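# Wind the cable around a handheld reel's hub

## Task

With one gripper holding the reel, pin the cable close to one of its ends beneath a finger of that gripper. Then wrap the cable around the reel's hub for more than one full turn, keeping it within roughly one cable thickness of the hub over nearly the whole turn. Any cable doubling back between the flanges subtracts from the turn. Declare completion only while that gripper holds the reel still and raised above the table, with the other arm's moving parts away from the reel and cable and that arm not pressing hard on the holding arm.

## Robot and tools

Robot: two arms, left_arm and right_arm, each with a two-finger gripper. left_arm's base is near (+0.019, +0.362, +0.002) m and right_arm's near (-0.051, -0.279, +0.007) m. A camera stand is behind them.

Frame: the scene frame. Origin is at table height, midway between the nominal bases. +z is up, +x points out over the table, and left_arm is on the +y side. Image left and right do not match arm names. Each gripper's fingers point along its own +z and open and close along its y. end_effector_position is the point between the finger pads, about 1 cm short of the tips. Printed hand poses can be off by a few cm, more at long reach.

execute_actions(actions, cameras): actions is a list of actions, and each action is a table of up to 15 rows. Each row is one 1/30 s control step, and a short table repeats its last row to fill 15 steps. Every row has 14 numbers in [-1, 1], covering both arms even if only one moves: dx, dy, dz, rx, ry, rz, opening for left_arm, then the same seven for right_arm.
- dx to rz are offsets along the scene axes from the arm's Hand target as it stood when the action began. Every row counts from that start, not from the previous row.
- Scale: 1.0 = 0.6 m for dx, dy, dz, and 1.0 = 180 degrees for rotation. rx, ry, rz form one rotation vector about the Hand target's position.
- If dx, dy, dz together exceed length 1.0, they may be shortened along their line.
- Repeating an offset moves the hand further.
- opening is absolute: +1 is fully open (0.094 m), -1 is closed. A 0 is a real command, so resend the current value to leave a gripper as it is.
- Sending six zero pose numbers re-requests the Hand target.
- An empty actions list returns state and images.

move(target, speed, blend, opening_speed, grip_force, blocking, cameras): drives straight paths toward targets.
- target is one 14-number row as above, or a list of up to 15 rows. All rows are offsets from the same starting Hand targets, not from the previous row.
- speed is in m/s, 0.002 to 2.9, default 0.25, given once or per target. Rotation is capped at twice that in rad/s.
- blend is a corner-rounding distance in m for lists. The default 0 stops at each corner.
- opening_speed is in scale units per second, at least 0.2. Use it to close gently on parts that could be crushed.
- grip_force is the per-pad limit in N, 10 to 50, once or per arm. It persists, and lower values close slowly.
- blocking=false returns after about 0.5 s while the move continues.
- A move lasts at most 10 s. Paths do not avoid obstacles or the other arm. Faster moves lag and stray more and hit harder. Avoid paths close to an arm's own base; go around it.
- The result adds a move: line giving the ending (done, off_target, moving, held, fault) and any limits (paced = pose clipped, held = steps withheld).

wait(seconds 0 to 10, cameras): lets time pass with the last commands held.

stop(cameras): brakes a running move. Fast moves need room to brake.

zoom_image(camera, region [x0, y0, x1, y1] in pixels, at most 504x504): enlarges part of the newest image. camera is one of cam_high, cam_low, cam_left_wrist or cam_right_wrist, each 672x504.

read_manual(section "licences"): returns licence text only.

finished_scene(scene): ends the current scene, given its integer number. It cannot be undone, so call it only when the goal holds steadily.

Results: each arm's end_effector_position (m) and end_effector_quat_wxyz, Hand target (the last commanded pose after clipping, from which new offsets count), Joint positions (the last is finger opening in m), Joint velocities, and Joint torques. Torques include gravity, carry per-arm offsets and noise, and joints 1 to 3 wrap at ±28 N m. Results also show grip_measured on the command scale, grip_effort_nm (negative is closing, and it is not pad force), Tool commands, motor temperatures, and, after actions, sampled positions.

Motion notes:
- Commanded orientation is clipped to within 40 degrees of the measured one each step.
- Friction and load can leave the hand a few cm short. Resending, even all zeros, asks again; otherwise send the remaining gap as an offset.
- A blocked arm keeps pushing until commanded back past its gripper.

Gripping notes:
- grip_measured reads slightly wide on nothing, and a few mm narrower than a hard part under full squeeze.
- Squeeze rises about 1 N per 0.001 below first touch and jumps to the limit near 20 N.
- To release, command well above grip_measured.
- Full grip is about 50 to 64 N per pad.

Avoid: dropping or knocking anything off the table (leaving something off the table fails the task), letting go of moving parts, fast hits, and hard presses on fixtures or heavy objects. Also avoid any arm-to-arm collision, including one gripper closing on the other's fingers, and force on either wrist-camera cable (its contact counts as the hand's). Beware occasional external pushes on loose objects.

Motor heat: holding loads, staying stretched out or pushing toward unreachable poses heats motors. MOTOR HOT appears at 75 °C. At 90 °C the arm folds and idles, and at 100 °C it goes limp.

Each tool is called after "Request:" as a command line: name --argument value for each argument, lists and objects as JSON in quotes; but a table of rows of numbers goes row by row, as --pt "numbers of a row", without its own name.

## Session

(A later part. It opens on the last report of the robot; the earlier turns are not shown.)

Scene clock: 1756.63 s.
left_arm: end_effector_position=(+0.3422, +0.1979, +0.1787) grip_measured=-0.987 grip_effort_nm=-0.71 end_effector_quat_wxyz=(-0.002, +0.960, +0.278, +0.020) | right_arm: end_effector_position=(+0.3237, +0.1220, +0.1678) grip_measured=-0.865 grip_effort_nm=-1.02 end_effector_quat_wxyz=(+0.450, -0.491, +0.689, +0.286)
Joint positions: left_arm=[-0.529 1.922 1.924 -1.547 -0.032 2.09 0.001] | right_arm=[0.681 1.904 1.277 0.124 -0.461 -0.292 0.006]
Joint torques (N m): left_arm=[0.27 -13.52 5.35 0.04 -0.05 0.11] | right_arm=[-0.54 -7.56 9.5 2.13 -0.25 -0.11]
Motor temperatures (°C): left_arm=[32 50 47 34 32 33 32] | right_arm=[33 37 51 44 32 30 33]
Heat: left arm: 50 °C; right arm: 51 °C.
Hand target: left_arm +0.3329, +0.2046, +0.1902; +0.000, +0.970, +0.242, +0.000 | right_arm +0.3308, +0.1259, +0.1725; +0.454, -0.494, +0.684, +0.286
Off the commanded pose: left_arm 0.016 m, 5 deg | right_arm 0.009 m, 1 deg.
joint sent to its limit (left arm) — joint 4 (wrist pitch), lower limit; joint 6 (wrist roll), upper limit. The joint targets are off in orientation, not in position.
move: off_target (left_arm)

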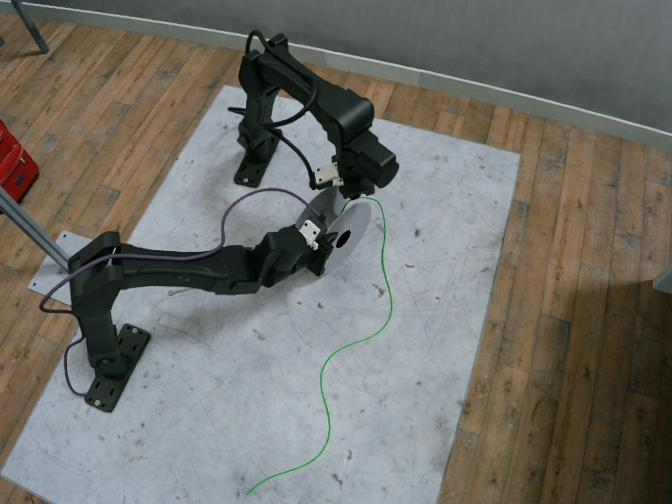

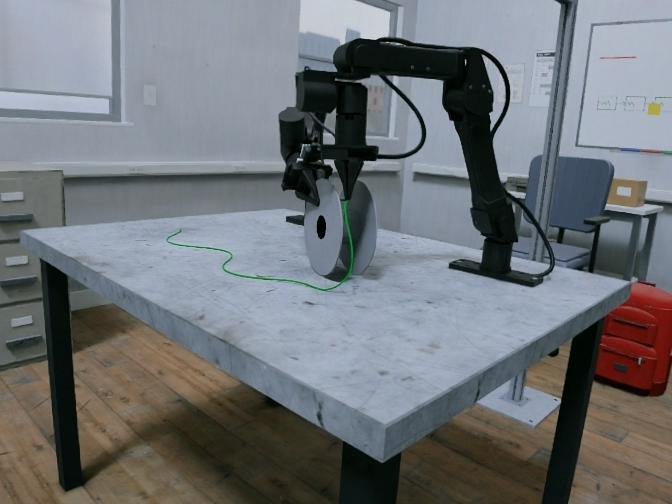

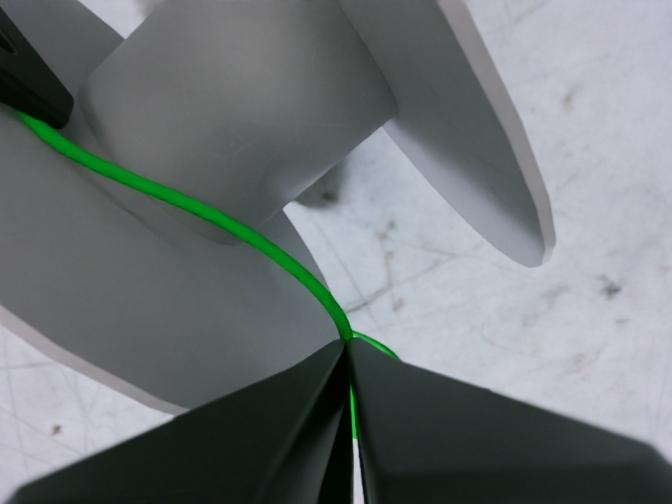

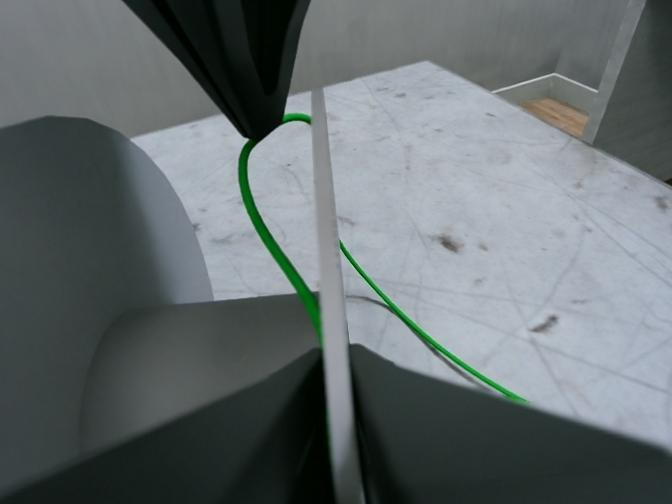

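Request:
move --pt "0 0 0 0 0 0 -0.7 0 0 0 0 0 0 -1" --pt "0.01 0.03 0.2 0 0 0 -0.7 0 0 0 0 0 0 -1" --speed 0.08 --opening_speed 0.5 --cameras '["all"]'

Scene clock: 1804.27 s.
left_arm: end_effector_position=(+0.3456, +0.2167, +0.2966) grip_measured=-0.703 grip_effort_nm=0.14 end_effector_quat_wxyz=(+0.117, +0.934, +0.297, +0.160) | right_arm: end_effector_position=(+0.3237, +0.1220, +0.1678) grip_measured=-0.865 grip_effort_nm=-1.03 end_effector_quat_wxyz=(+0.450, -0.491, +0.689, +0.286)
Joint positions: left_arm=[-0.486 1.7 2.073 -1.547 -0.047 2.092 0.014] | right_arm=[0.681 1.904 1.277 0.124 -0.461 -0.292 0.006]
Joint torques (N m): left_arm=[0.55 -9.7 7.79 0.74 -0.06 0.1] | right_arm=[-0.39 -7.57 9.78 2.09 -0.25 -0.11]
Heat: left arm: 51 °C; right arm: 47 °C.
Hand target: left_arm +0.3389, +0.2227, +0.3102; +0.000, +0.970, +0.242, +0.000 | right_arm +0.3308, +0.1259, +0.1725; +0.454, -0.494, +0.684, +0.286
Off the commanded pose: left_arm 0.016 m, 24 deg | right_arm 0.009 m, 1 deg.
joint sent to its limit (left arm) — joint 4 (wrist pitch), lower limit; joint 6 (wrist roll), upper limit. The joint targets are off in orientation, not in position.
move: off_target (left_arm)

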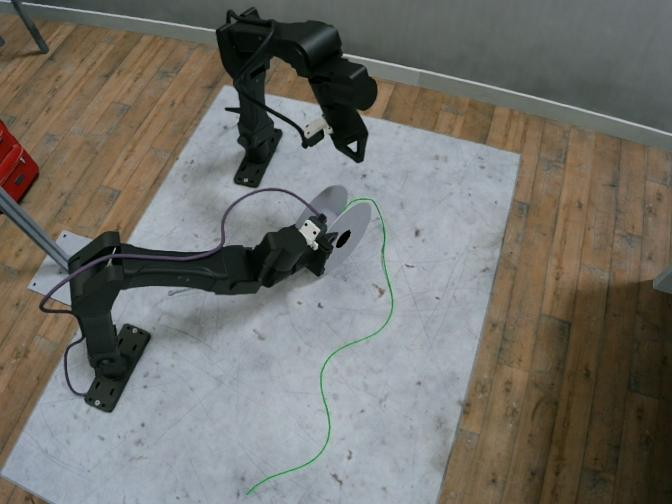

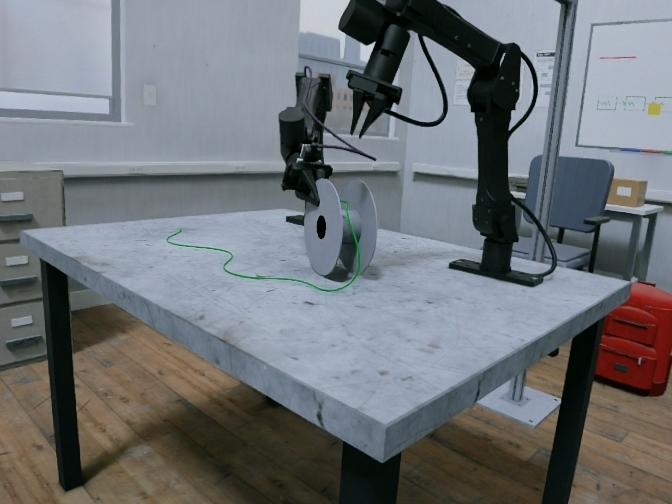

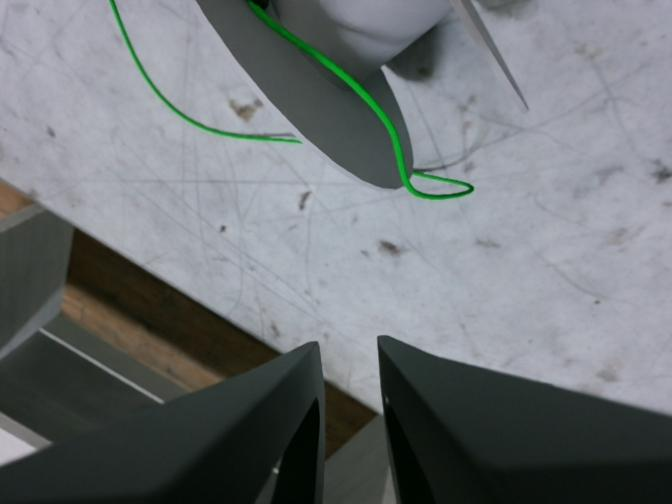

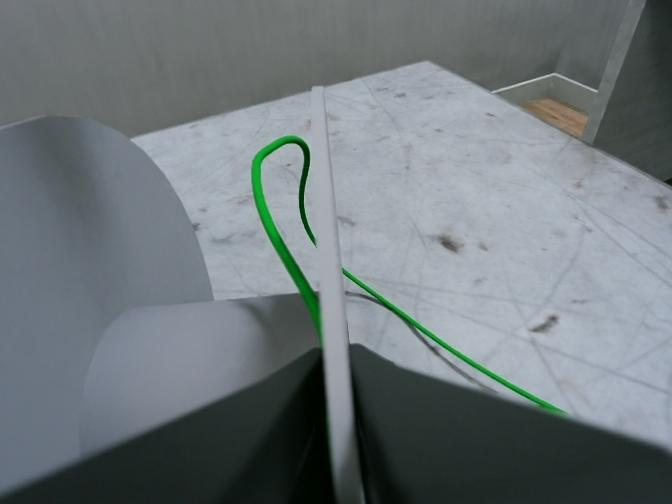

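Request:
move --pt "0.1685 -0.0712 -0.1503 -0.1187 0.034 0.505 -0.3 -0.02 -0.09 0.12 0 0 -0.05 -1" --pt "0.1685 -0.0712 -0.1503 -0.1187 0.034 0.505 -0.3 -0.0597 -0.2248 0.3125 0 0 -0.165 -1" --speed 0.12 --blend '[0.03,0]' --cameras '["all"]'

Scene clock: 1863.23 s.
left_arm: end_effector_position=(+0.4356, +0.1818, +0.2280) grip_measured=-0.303 grip_effort_nm=0.14 end_effector_quat_wxyz=(+0.158, +0.497, +0.850, -0.076) | right_arm: end_effector_position=(+0.2953, -0.0120, +0.3092) grip_measured=-0.865 grip_effort_nm=-1.03 end_effector_quat_wxyz=(+0.458, -0.318, +0.818, +0.142)
Joint positions: left_arm=[-0.368 2.137 2.398 -1.547 0.212 0.702 0.033] | right_arm=[0.657 1.424 1.417 -0.565 -0.021 -0.084 0.006]
Joint torques (N m): left_arm=[0.59 -8.88 8.25 0.68 0.28 -0.05] | right_arm=[0.83 -8.65 10.8 2.7 0.01 0.17]
Heat: left arm: 53 °C; right arm: 48 °C.
Hand target: left_arm +0.4400, +0.1799, +0.2200; +0.150, +0.493, +0.852, -0.086 | right_arm +0.2950, -0.0090, +0.3601; +0.512, -0.302, +0.788, +0.161
Off the commanded pose: left_arm 0.009 m, 2 deg | right_arm 0.051 m, 8 deg.
move: off_target (right_arm)

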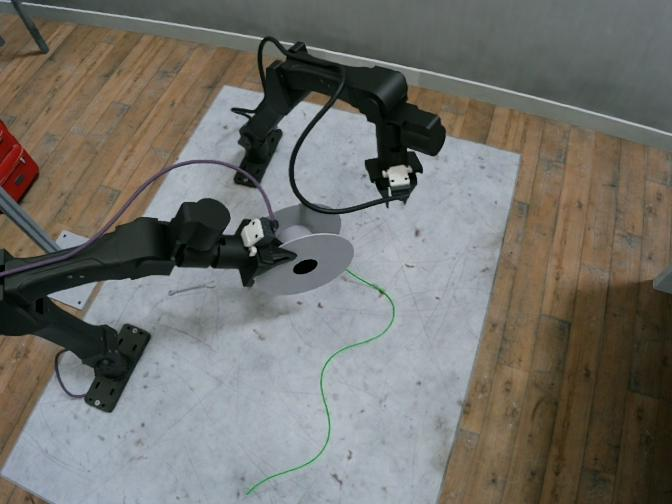

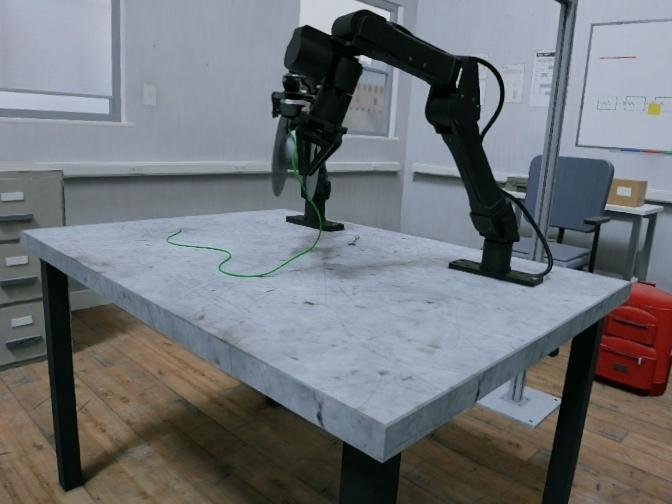

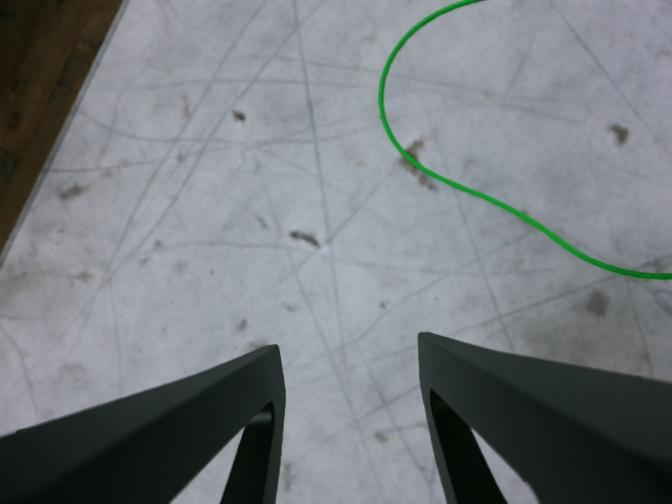

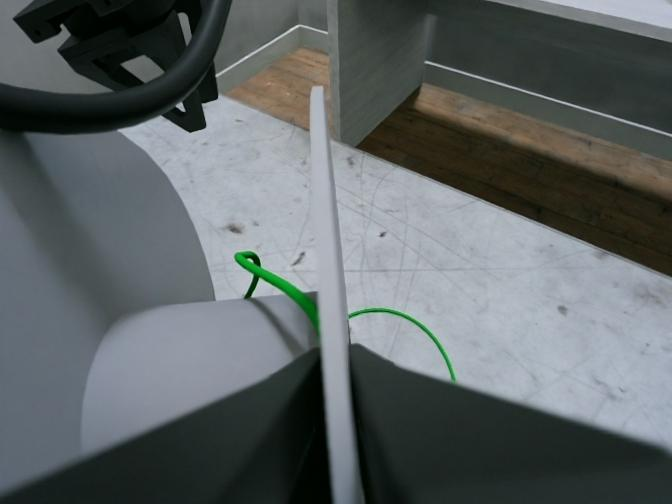

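Request:
move --target '[0,0,0,0,0,0,-0.3,-0.0833,-0.0667,0.05,0,0,0,-1]' --speed 0.1 --cameras '["cam_high","cam_low","cam_left_wrist"]'

Scene clock: 1940.40 s.
left_arm: end_effector_position=(+0.4356, +0.1818, +0.2280) grip_measured=-0.303 grip_effort_nm=0.14 end_effector_quat_wxyz=(+0.158, +0.497, +0.850, -0.076) | right_arm: end_effector_position=(+0.2456, -0.0495, +0.3460) grip_measured=-0.865 grip_effort_nm=-1.03 end_effector_quat_wxyz=(+0.462, -0.317, +0.816, +0.143)
Joint positions: left_arm=[-0.368 2.137 2.398 -1.547 0.212 0.702 0.033] | right_arm=[0.657 1.238 1.427 -0.751 -0.02 -0.084 0.006]
Joint torques (N m): left_arm=[0.57 -8.79 8.24 0.67 0.29 -0.04] | right_arm=[0.14 -6.04 10.59 2.75 -0.03 0.13]
Motor temperatures (°C): left_arm=[32 52 48 34 32 33 31] | right_arm=[33 42 50 45 31 30 35]
Heat: left arm: 52 °C; right arm: 50 °C.
Hand target: left_arm +0.4400, +0.1799, +0.2200; +0.150, +0.493, +0.852, -0.086 | right_arm +0.2450, -0.0490, +0.3901; +0.512, -0.302, +0.788, +0.160
Off the commanded pose: left_arm 0.009 m, 2 deg | right_arm 0.044 m, 7 deg.
move: off_target (right_arm)
Images, in order (width x height): cam_high 672x504, cam_low 672x504, cam_left_wrist 672x504.

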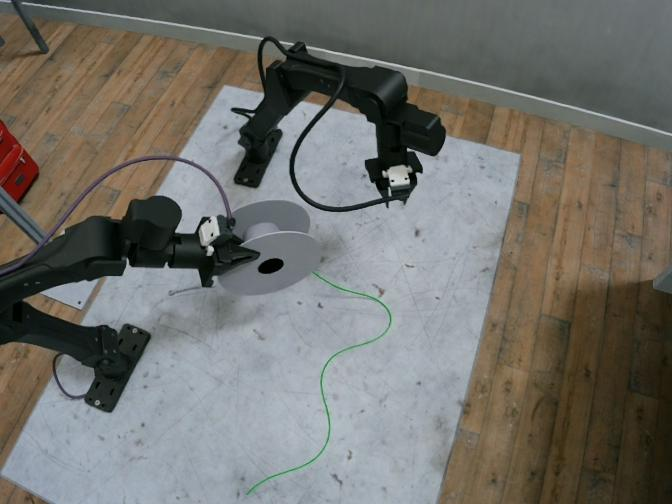

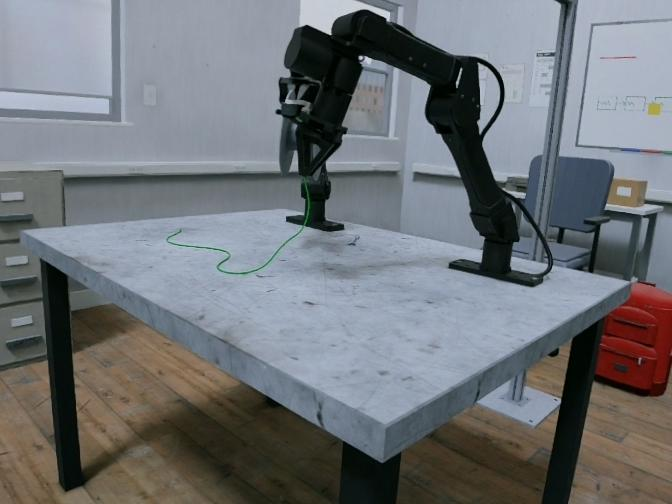

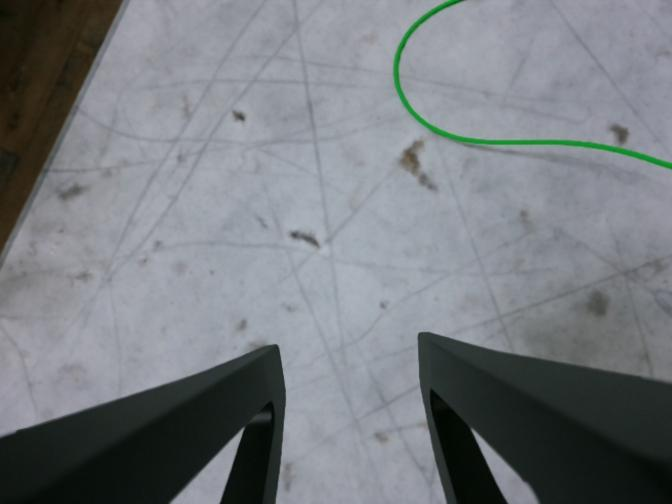

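Request:
move --target '[-0.0333,-0.2567,-0.2,-0.0252,0.0712,0.3286,-0.4,0,0,0,0,0,0,-1]' --speed 0.15 --cameras '["all"]'

Scene clock: 1993.60 s.
left_arm: end_effector_position=(+0.4158, +0.0296, +0.1106) grip_measured=-0.397 grip_effort_nm=-0.15 end_effector_quat_wxyz=(+0.101, -0.006, +0.991, -0.092) | right_arm: end_effector_position=(+0.2451, -0.0505, +0.3444) grip_measured=-0.865 grip_effort_nm=-1.03 end_effector_quat_wxyz=(+0.459, -0.317, +0.818, +0.140)
Joint positions: left_arm=[-0.737 2.321 2.232 -1.207 0.011 -0.709 0.028] | right_arm=[0.657 1.238 1.427 -0.758 -0.018 -0.084 0.006]
Joint torques (N m): left_arm=[-0.4 -10.7 9.06 0.74 -0.1 -0.06] | right_arm=[0.17 -5.97 10.56 2.75 -0.08 0.11]
Motor temperatures (°C): left_arm=[32 52 48 34 32 33 30] | right_arm=[33 39 57 47 31 30 35]
Heat: left arm: 52 °C; right arm: 57 °C.
Hand target: left_arm +0.4198, +0.0258, +0.1000; +0.099, -0.009, +0.991, -0.086 | right_arm +0.2450, -0.0490, +0.3901; +0.513, -0.302, +0.788, +0.161
Off the commanded pose: left_arm 0.012 m, 1 deg | right_arm 0.046 m, 8 deg.
move: off_target (left_arm, right_arm)

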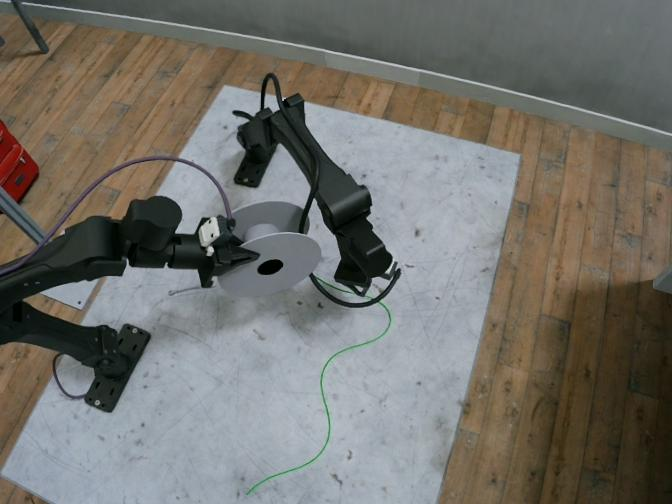

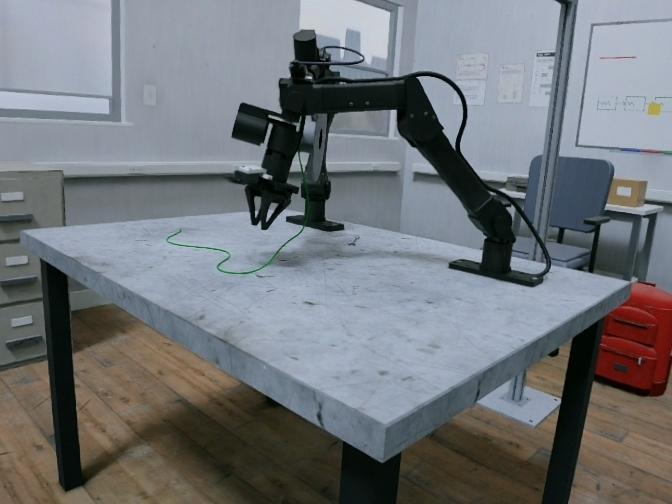

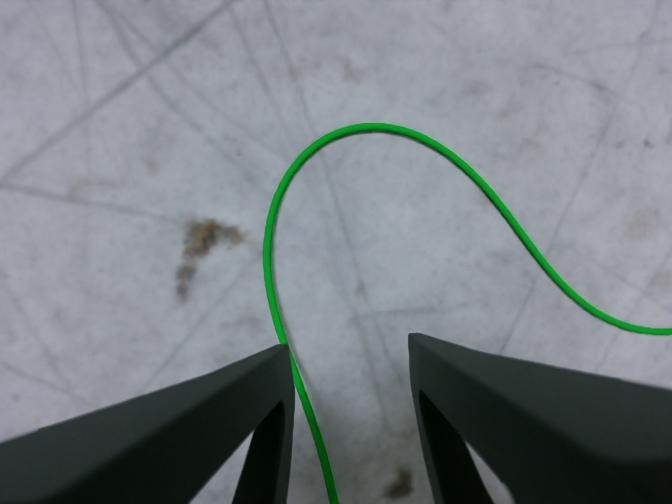

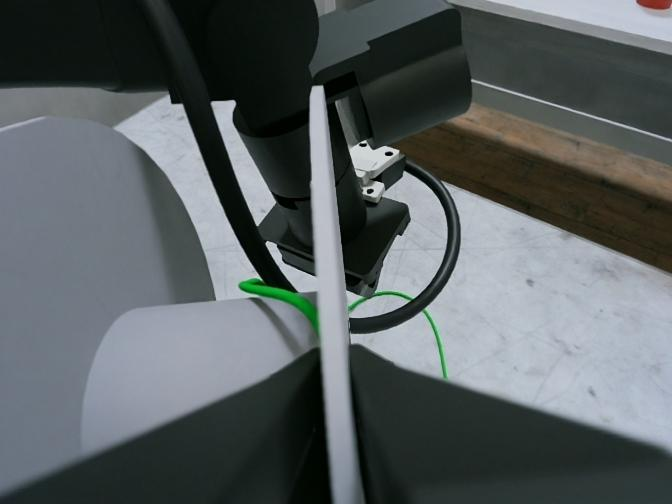

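Request:
move --target '[-0.0013,0.0228,-0.1167,0,0,0,-0.4,0,0,0,0,0,0,-1]' --speed 0.12 --cameras '["cam_left_wrist","cam_right_wrist"]'

Scene clock: 2020.37 s.
left_arm: end_effector_position=(+0.4163, +0.0382, +0.0314) grip_measured=-0.397 grip_effort_nm=-0.14 end_effector_quat_wxyz=(+0.095, -0.009, +0.992, -0.085) | right_arm: end_effector_position=(+0.2451, -0.0506, +0.3444) grip_measured=-0.865 grip_effort_nm=-1.03 end_effector_quat_wxyz=(+0.459, -0.317, +0.818, +0.140)
Joint positions: left_arm=[-0.724 2.321 1.922 -0.917 0.01 -0.702 0.028] | right_arm=[0.657 1.238 1.427 -0.758 -0.017 -0.084 0.006]
Joint torques (N m): left_arm=[0.42 -13.81 6.28 0.87 -0.04 0.08] | right_arm=[0.13 -6.17 10.4 2.79 -0.08 0.09]
Motor temperatures (°C): left_arm=[32 50 49 34 32 33 30] | right_arm=[33 38 58 46 31 30 35]
Heat: left arm: 50 °C; right arm: 58 °C.
Hand target: left_arm +0.4191, +0.0395, +0.0300; +0.099, -0.009, +0.991, -0.086 | right_arm +0.2451, -0.0490, +0.3901; +0.513, -0.302, +0.788, +0.160
Off the commanded pose: left_arm 0.003 m, 1 deg | right_arm 0.046 m, 8 deg.
move: off_target (right_arm)
Images, in order (width x height): cam_left_wrist 672x504, cam_right_wrist 672x504.

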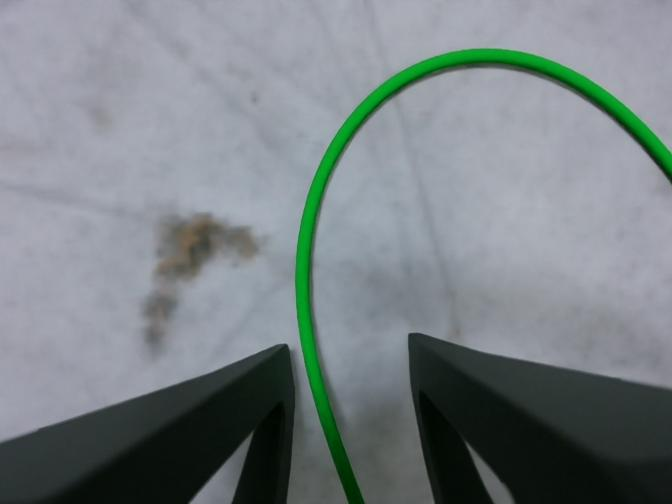

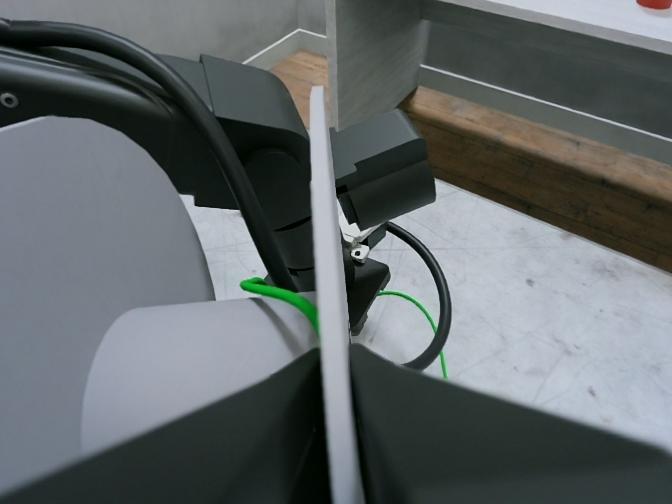

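Request:
move --target '[0,0.0083,-0.03,0,0,0,-0.4,0,0,0,0,0,0,-1]' --speed 0.05 --cameras '["cam_left_wrist"]'

Scene clock: 2031.90 s.
left_arm: end_effector_position=(+0.4217, +0.0373, +0.0254) grip_measured=-0.397 grip_effort_nm=-0.13 end_effector_quat_wxyz=(+0.108, -0.008, +0.990, -0.094) | right_arm: end_effector_position=(+0.2451, -0.0506, +0.3444) grip_measured=-0.865 grip_effort_nm=-1.03 end_effector_quat_wxyz=(+0.459, -0.317, +0.818, +0.140)
Joint positions: left_arm=[-0.718 2.314 1.878 -0.847 0.01 -0.694 0.028] | right_arm=[0.657 1.238 1.427 -0.758 -0.017 -0.084 0.006]
Joint torques (N m): left_arm=[0.65 -12.97 4.53 0.95 0.01 0.1] | right_arm=[0.16 -6.19 10.52 2.81 -0.01 0.08]
Motor temperatures (°C): left_arm=[32 51 48 34 32 33 30] | right_arm=[33 38 58 46 31 30 35]
Heat: left arm: 51 °C; right arm: 58 °C.
Hand target: left_arm +0.4192, +0.0445, +0.0121; +0.099, -0.009, +0.991, -0.086 | right_arm +0.2451, -0.0490, +0.3901; +0.513, -0.302, +0.788, +0.160
Off the commanded pose: left_arm 0.015 m, 1 deg | right_arm 0.046 m, 8 deg.
move: off_target (left_arm, right_arm)
Images, in order (width x height): cam_left_wrist 672x504.

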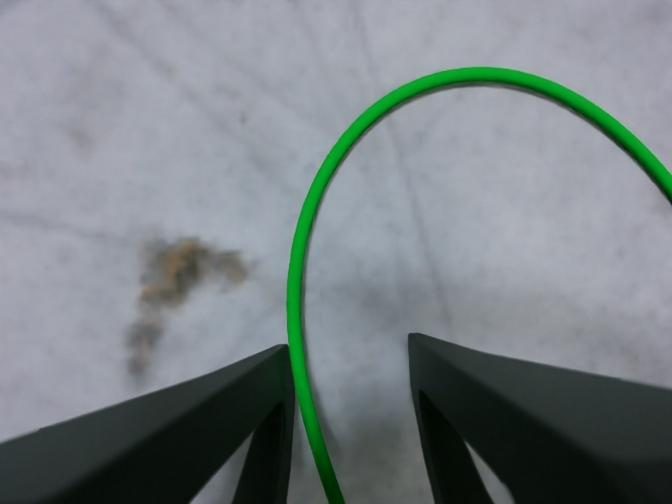

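Request:
move --pt "-0.005 0.02 0.02 0 0 0 -0.4 0 0 0 0 0 0 -1" --pt "-0.005 0.02 -0.003 0 0 0 -0.4 0 0 0 0 0 0 -1" --speed 0.05 --cameras '["cam_left_wrist"]'

Scene clock: 2040.10 s.
left_arm: end_effector_position=(+0.4229, +0.0437, +0.0256) grip_measured=-0.398 grip_effort_nm=-0.13 end_effector_quat_wxyz=(+0.115, -0.007, +0.988, -0.104) | right_arm: end_effector_position=(+0.2451, -0.0506, +0.3444) grip_measured=-0.865 grip_effort_nm=-1.03 end_effector_quat_wxyz=(+0.459, -0.317, +0.818, +0.140)
Joint positions: left_arm=[-0.703 2.278 1.808 -0.79 0.021 -0.678 0.028] | right_arm=[0.657 1.238 1.427 -0.758 -0.017 -0.084 0.006]
Joint torques (N m): left_arm=[0.9 -12.86 4.34 0.74 -0.08 0.09] | right_arm=[0.08 -6.08 10.39 2.77 -0.05 0.11]
Motor temperatures (°C): left_arm=[32 52 47 34 32 33 30] | right_arm=[33 38 58 46 31 30 35]
Heat: left arm: 52 °C; right arm: 58 °C.
Hand target: left_arm +0.4162, +0.0566, +0.0102; +0.099, -0.009, +0.991, -0.086 | right_arm +0.2451, -0.0490, +0.3901; +0.513, -0.302, +0.788, +0.160
Off the commanded pose: left_arm 0.021 m, 3 deg | right_arm 0.046 m, 8 deg.
move: off_target (left_arm, right_arm)
Images, in order (width x height): cam_left_wrist 672x504.

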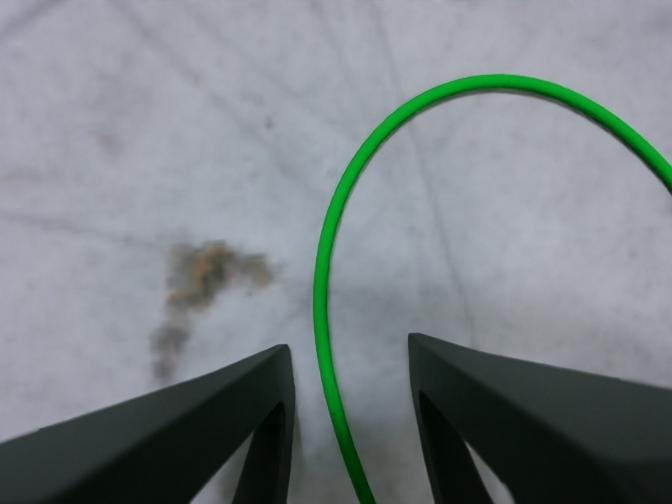

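Request:
move --target '[0.003,-0.008,0.008,0,0,0,-1,0,0,0,0,0,0,-1]' --speed 0.05 --opening_speed 0.8 --cameras '["cam_left_wrist"]'

Scene clock: 2046.27 s.
left_arm: end_effector_position=(+0.4219, +0.0470, +0.0247) grip_measured=-0.962 grip_effort_nm=-0.99 end_effector_quat_wxyz=(+0.112, -0.008, +0.989, -0.099) | right_arm: end_effector_position=(+0.2451, -0.0506, +0.3444) grip_measured=-0.865 grip_effort_nm=-1.03 end_effector_quat_wxyz=(+0.459, -0.317, +0.818, +0.140)
Joint positions: left_arm=[-0.701 2.278 1.808 -0.802 0.016 -0.678 0.002] | right_arm=[0.657 1.238 1.427 -0.758 -0.017 -0.084 0.006]
Joint torques (N m): left_arm=[0.14 -11.85 7.16 0.58 -0.06 0] | right_arm=[0.17 -6.09 10.58 2.78 -0.08 0.1]
Motor temperatures (°C): left_arm=[32 54 47 34 32 33 30] | right_arm=[33 38 58 46 31 30 35]
Heat: left arm: 54 °C; right arm: 58 °C.
Hand target: left_arm +0.4180, +0.0518, +0.0150; +0.099, -0.009, +0.991, -0.086 | right_arm +0.2451, -0.0490, +0.3901; +0.513, -0.302, +0.788, +0.160
Off the commanded pose: left_arm 0.012 m, 2 deg | right_arm 0.046 m, 8 deg.
move: off_target (left_arm, right_arm)
Images, in order (width x height): cam_left_wrist 672x504.

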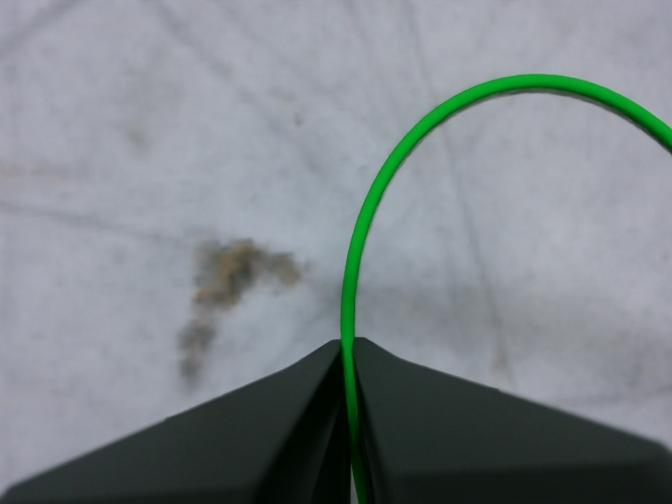

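Request:
zoom_image --camera "cam_left_wrist" --region '[250, 300, 470, 504]'

Scaled by 2.291.

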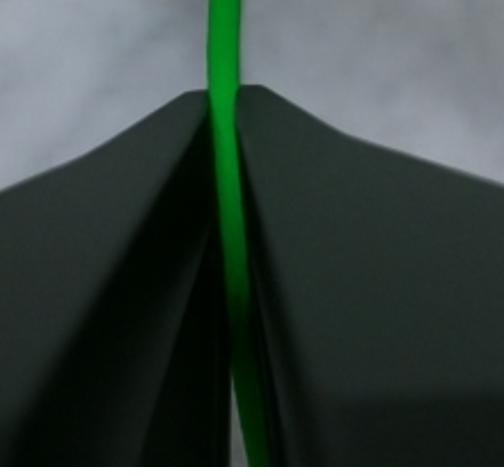

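Request:
move --pt "0.0 0.03 0.15 0 0 0 -1 0 0 0 0 0 0 -1" --pt "0.0445 0.3613 0.2158 -0.2225 -0.1243 0.0232 -1 0.0833 0.0667 -0.0085 0 0 0 -1" --speed 0.15 --blend '[0.04,0]' --cameras '["all"]'

Scene clock: 2195.47 s.
left_arm: end_effector_position=(+0.4475, +0.2711, +0.1311) grip_measured=-0.963 grip_effort_nm=-1.03 end_effector_quat_wxyz=(+0.265, -0.075, +0.871, -0.407) | right_arm: end_effector_position=(+0.2855, -0.0201, +0.3452) grip_measured=-0.865 grip_effort_nm=-1.03 end_effector_quat_wxyz=(+0.463, -0.316, +0.816, +0.142)
Joint positions: left_arm=[0.046 1.718 1.06 -0.195 0.793 -0.396 0.002] | right_arm=[0.657 1.411 1.547 -0.696 -0.017 -0.083 0.006]
Joint torques (N m): left_arm=[0.03 -11.47 6.15 1.47 0.51 0.06] | right_arm=[0.81 -4.93 10.93 3.02 -0.02 0.13]
Motor temperatures (°C): left_arm=[32 61 49 34 32 33 33] | right_arm=[33 37 60 47 31 30 35]
Heat: left arm: 61 °C; right arm: 60 °C.
Hand target: left_arm +0.4446, +0.2685, +0.1445; +0.280, -0.061, +0.864, -0.414 | right_arm +0.2950, -0.0090, +0.3849; +0.512, -0.302, +0.788, +0.160
Off the commanded pose: left_arm 0.014 m, 3 deg | right_arm 0.042 m, 7 deg.
move: off_target (left_arm, right_arm)

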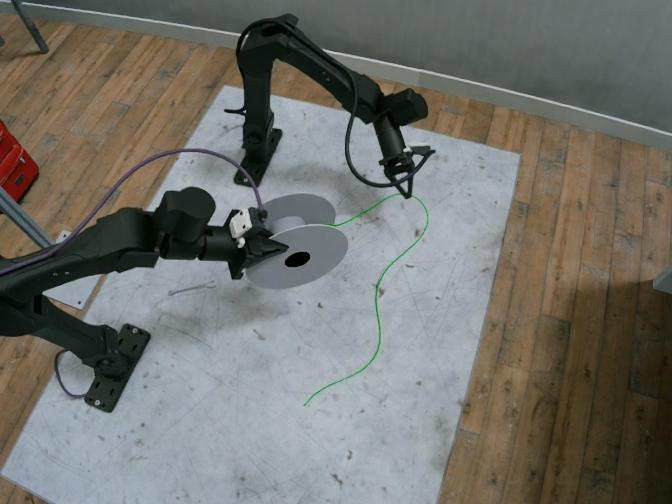

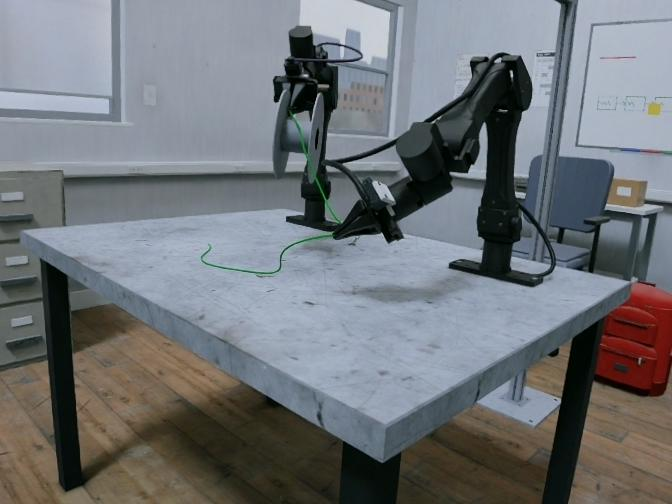

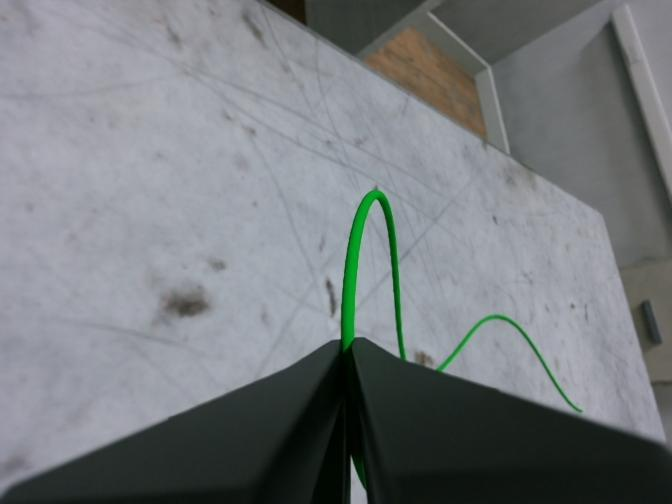

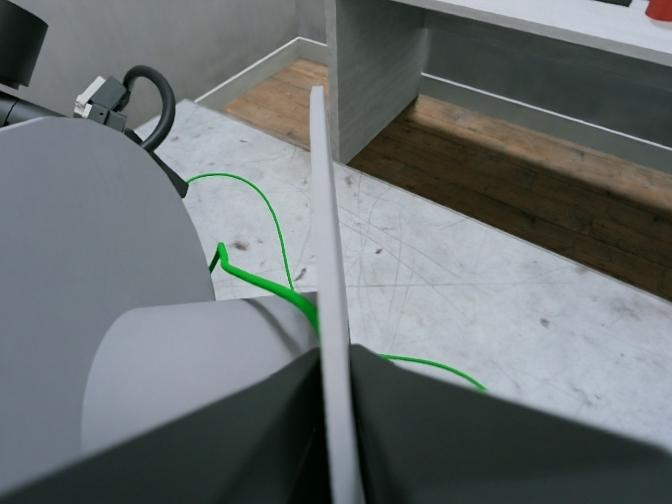

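Request:
move --pt "-0.0387 -0.0703 -0.1442 0 0 0 -1 0 0 0 0 0 0 -1" --pt "-0.216 -0.2725 -0.1408 0 0 0 -1 0 0 0 0 0 0 -1" --pt "-0.3603 -0.3853 -0.1358 -0.0219 -0.0171 0 -1 0 0 0 0 0 0 -1" --speed 0.12 --blend '[0.03,0.03,0]' --cameras '["all"]'

Scene clock: 2273.07 s.
left_arm: end_effector_position=(+0.2292, +0.0353, +0.0658) grip_measured=-0.963 grip_effort_nm=-1.03 end_effector_quat_wxyz=(+0.299, -0.056, +0.841, -0.447) | right_arm: end_effector_position=(+0.2855, -0.0201, +0.3452) grip_measured=-0.865 grip_effort_nm=-1.03 end_effector_quat_wxyz=(+0.463, -0.316, +0.816, +0.142)
Joint positions: left_arm=[-1.106 1.595 0.351 0.804 -0.136 -1.112 0.002] | right_arm=[0.657 1.411 1.547 -0.696 -0.017 -0.083 0.006]
Joint torques (N m): left_arm=[-0.36 -4.81 4.79 2.04 -0.14 -0.05] | right_arm=[0.76 -4.92 11.02 3.05 0 0.14]
Motor temperatures (°C): left_arm=[32 56 48 39 32 33 33] | right_arm=[33 36 54 49 31 30 35]
Heat: left arm: 56 °C; right arm: 54 °C.
Hand target: left_arm +0.2286, +0.0373, +0.0630; +0.301, -0.059, +0.841, -0.445 | right_arm +0.2950, -0.0090, +0.3849; +0.512, -0.302, +0.788, +0.160
Off the commanded pose: left_arm 0.004 m, 0 deg | right_arm 0.042 m, 7 deg.
move: off_target (right_arm)

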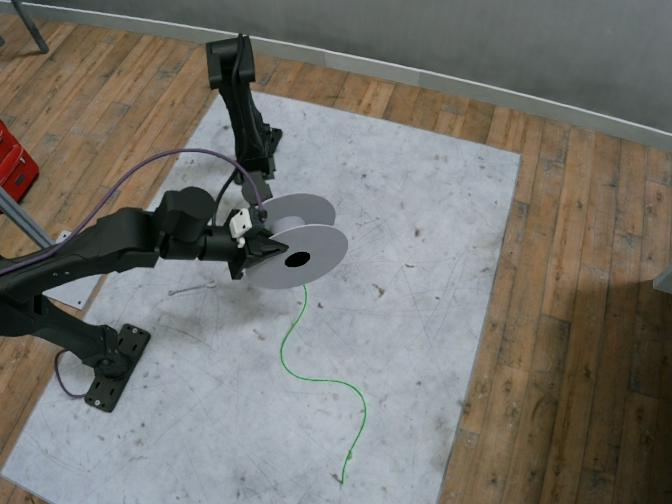

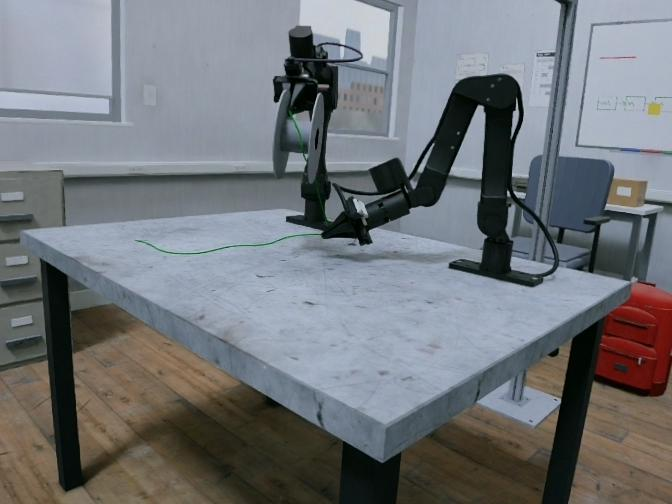

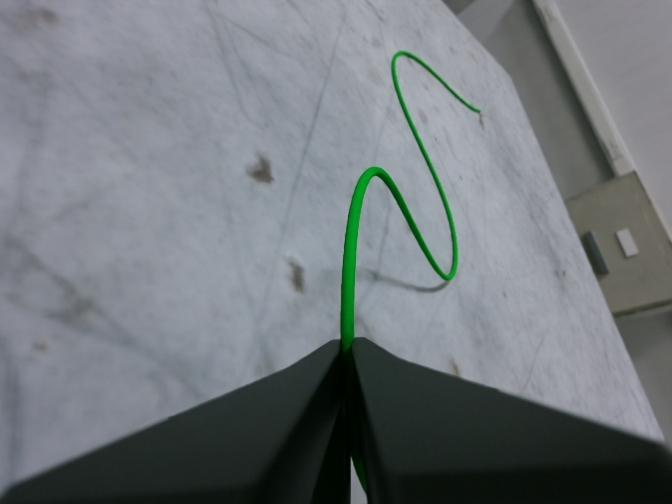

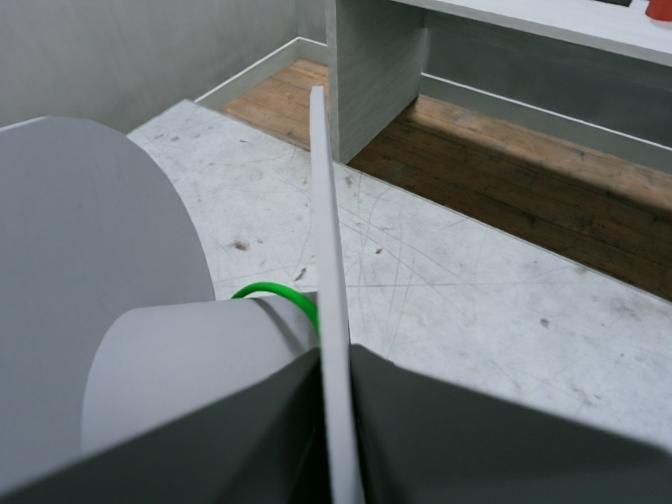

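Request:
move --pt "-0.151 -0.0755 0.05 -0.0219 -0.0171 0 -1 0 0 0 0 0 0 -1" --pt "-0.329 -0.109 0.1867 -0.0657 -0.0513 0 -1 0 0 0 0 0 0 -1" --speed 0.12 --blend '[0.03,0]' --cameras '["all"]'

Scene clock: 2296.47 s.
left_arm: end_effector_position=(+0.0340, -0.0267, +0.1644) grip_measured=-0.963 grip_effort_nm=-1.03 end_effector_quat_wxyz=(+0.362, -0.049, +0.767, -0.527) | right_arm: end_effector_position=(+0.2831, -0.0178, +0.3444) grip_measured=-0.865 grip_effort_nm=-1.03 end_effector_quat_wxyz=(+0.460, -0.319, +0.816, +0.145)
Joint positions: left_arm=[-1.98 1.524 0.582 0.594 -1.006 -1.33 0.002] | right_arm=[0.663 1.411 1.547 -0.7 -0.021 -0.081 0.006]
Joint torques (N m): left_arm=[-0.77 -7.57 8.24 1.34 -0.28 -0.06] | right_arm=[0.32 -4.82 11.06 3.08 0.04 0.12]
Motor temperatures (°C): left_arm=[32 52 46 42 32 33 33] | right_arm=[33 36 55 49 31 30 35]
Heat: left arm: 52 °C; right arm: 55 °C.
Hand target: left_arm +0.0311, -0.0281, +0.1751; +0.360, -0.054, +0.764, -0.533 | right_arm +0.2950, -0.0090, +0.3849; +0.512, -0.302, +0.788, +0.161
Off the commanded pose: left_arm 0.011 m, 1 deg | right_arm 0.043 m, 7 deg.
move: off_target (left_arm, right_arm)

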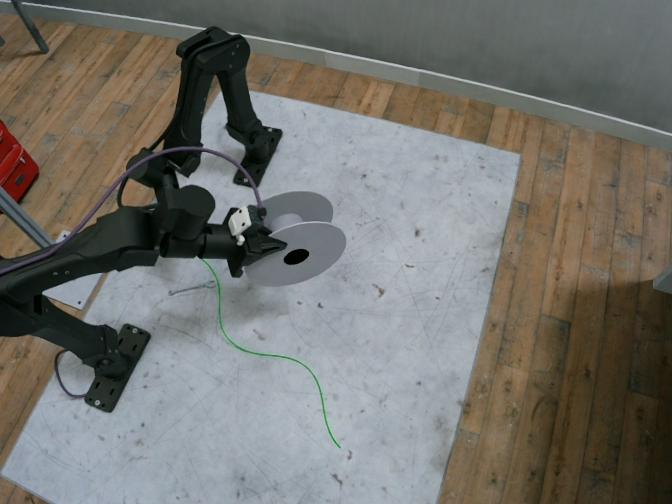

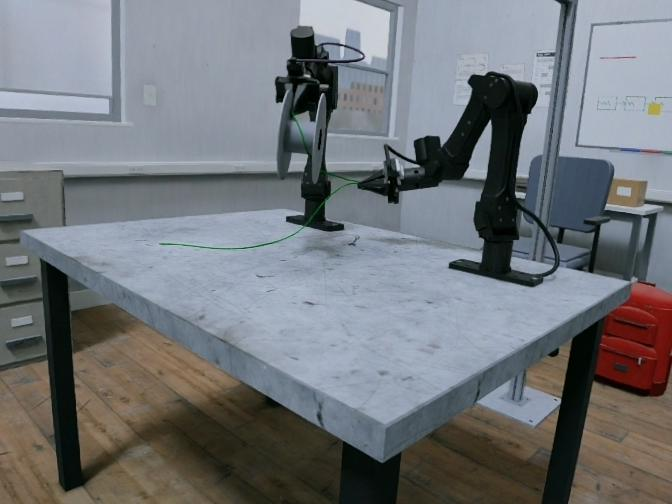

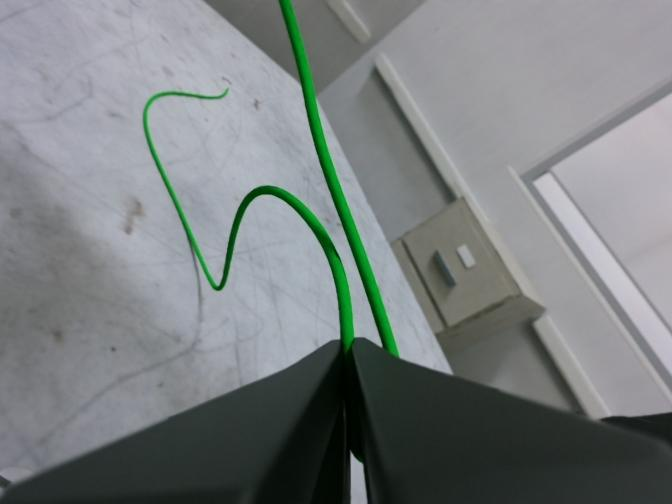

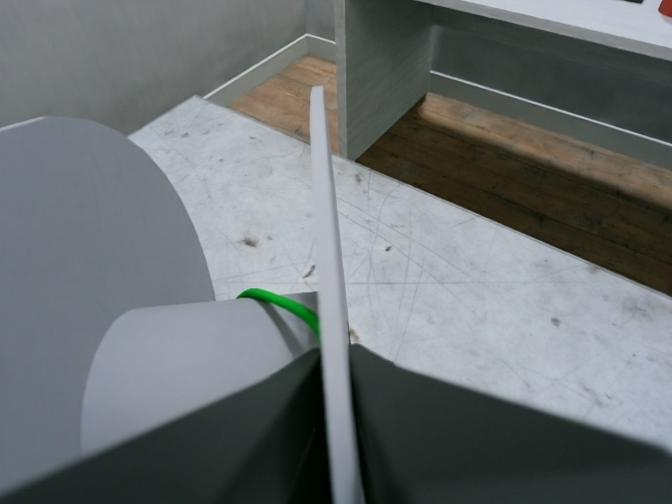

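Request:
zoom_image --camera "cam_low" --region '[250, 20, 430, 240]'

Scaled by 2.291.

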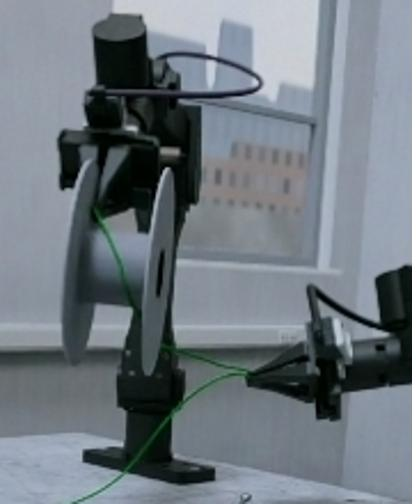

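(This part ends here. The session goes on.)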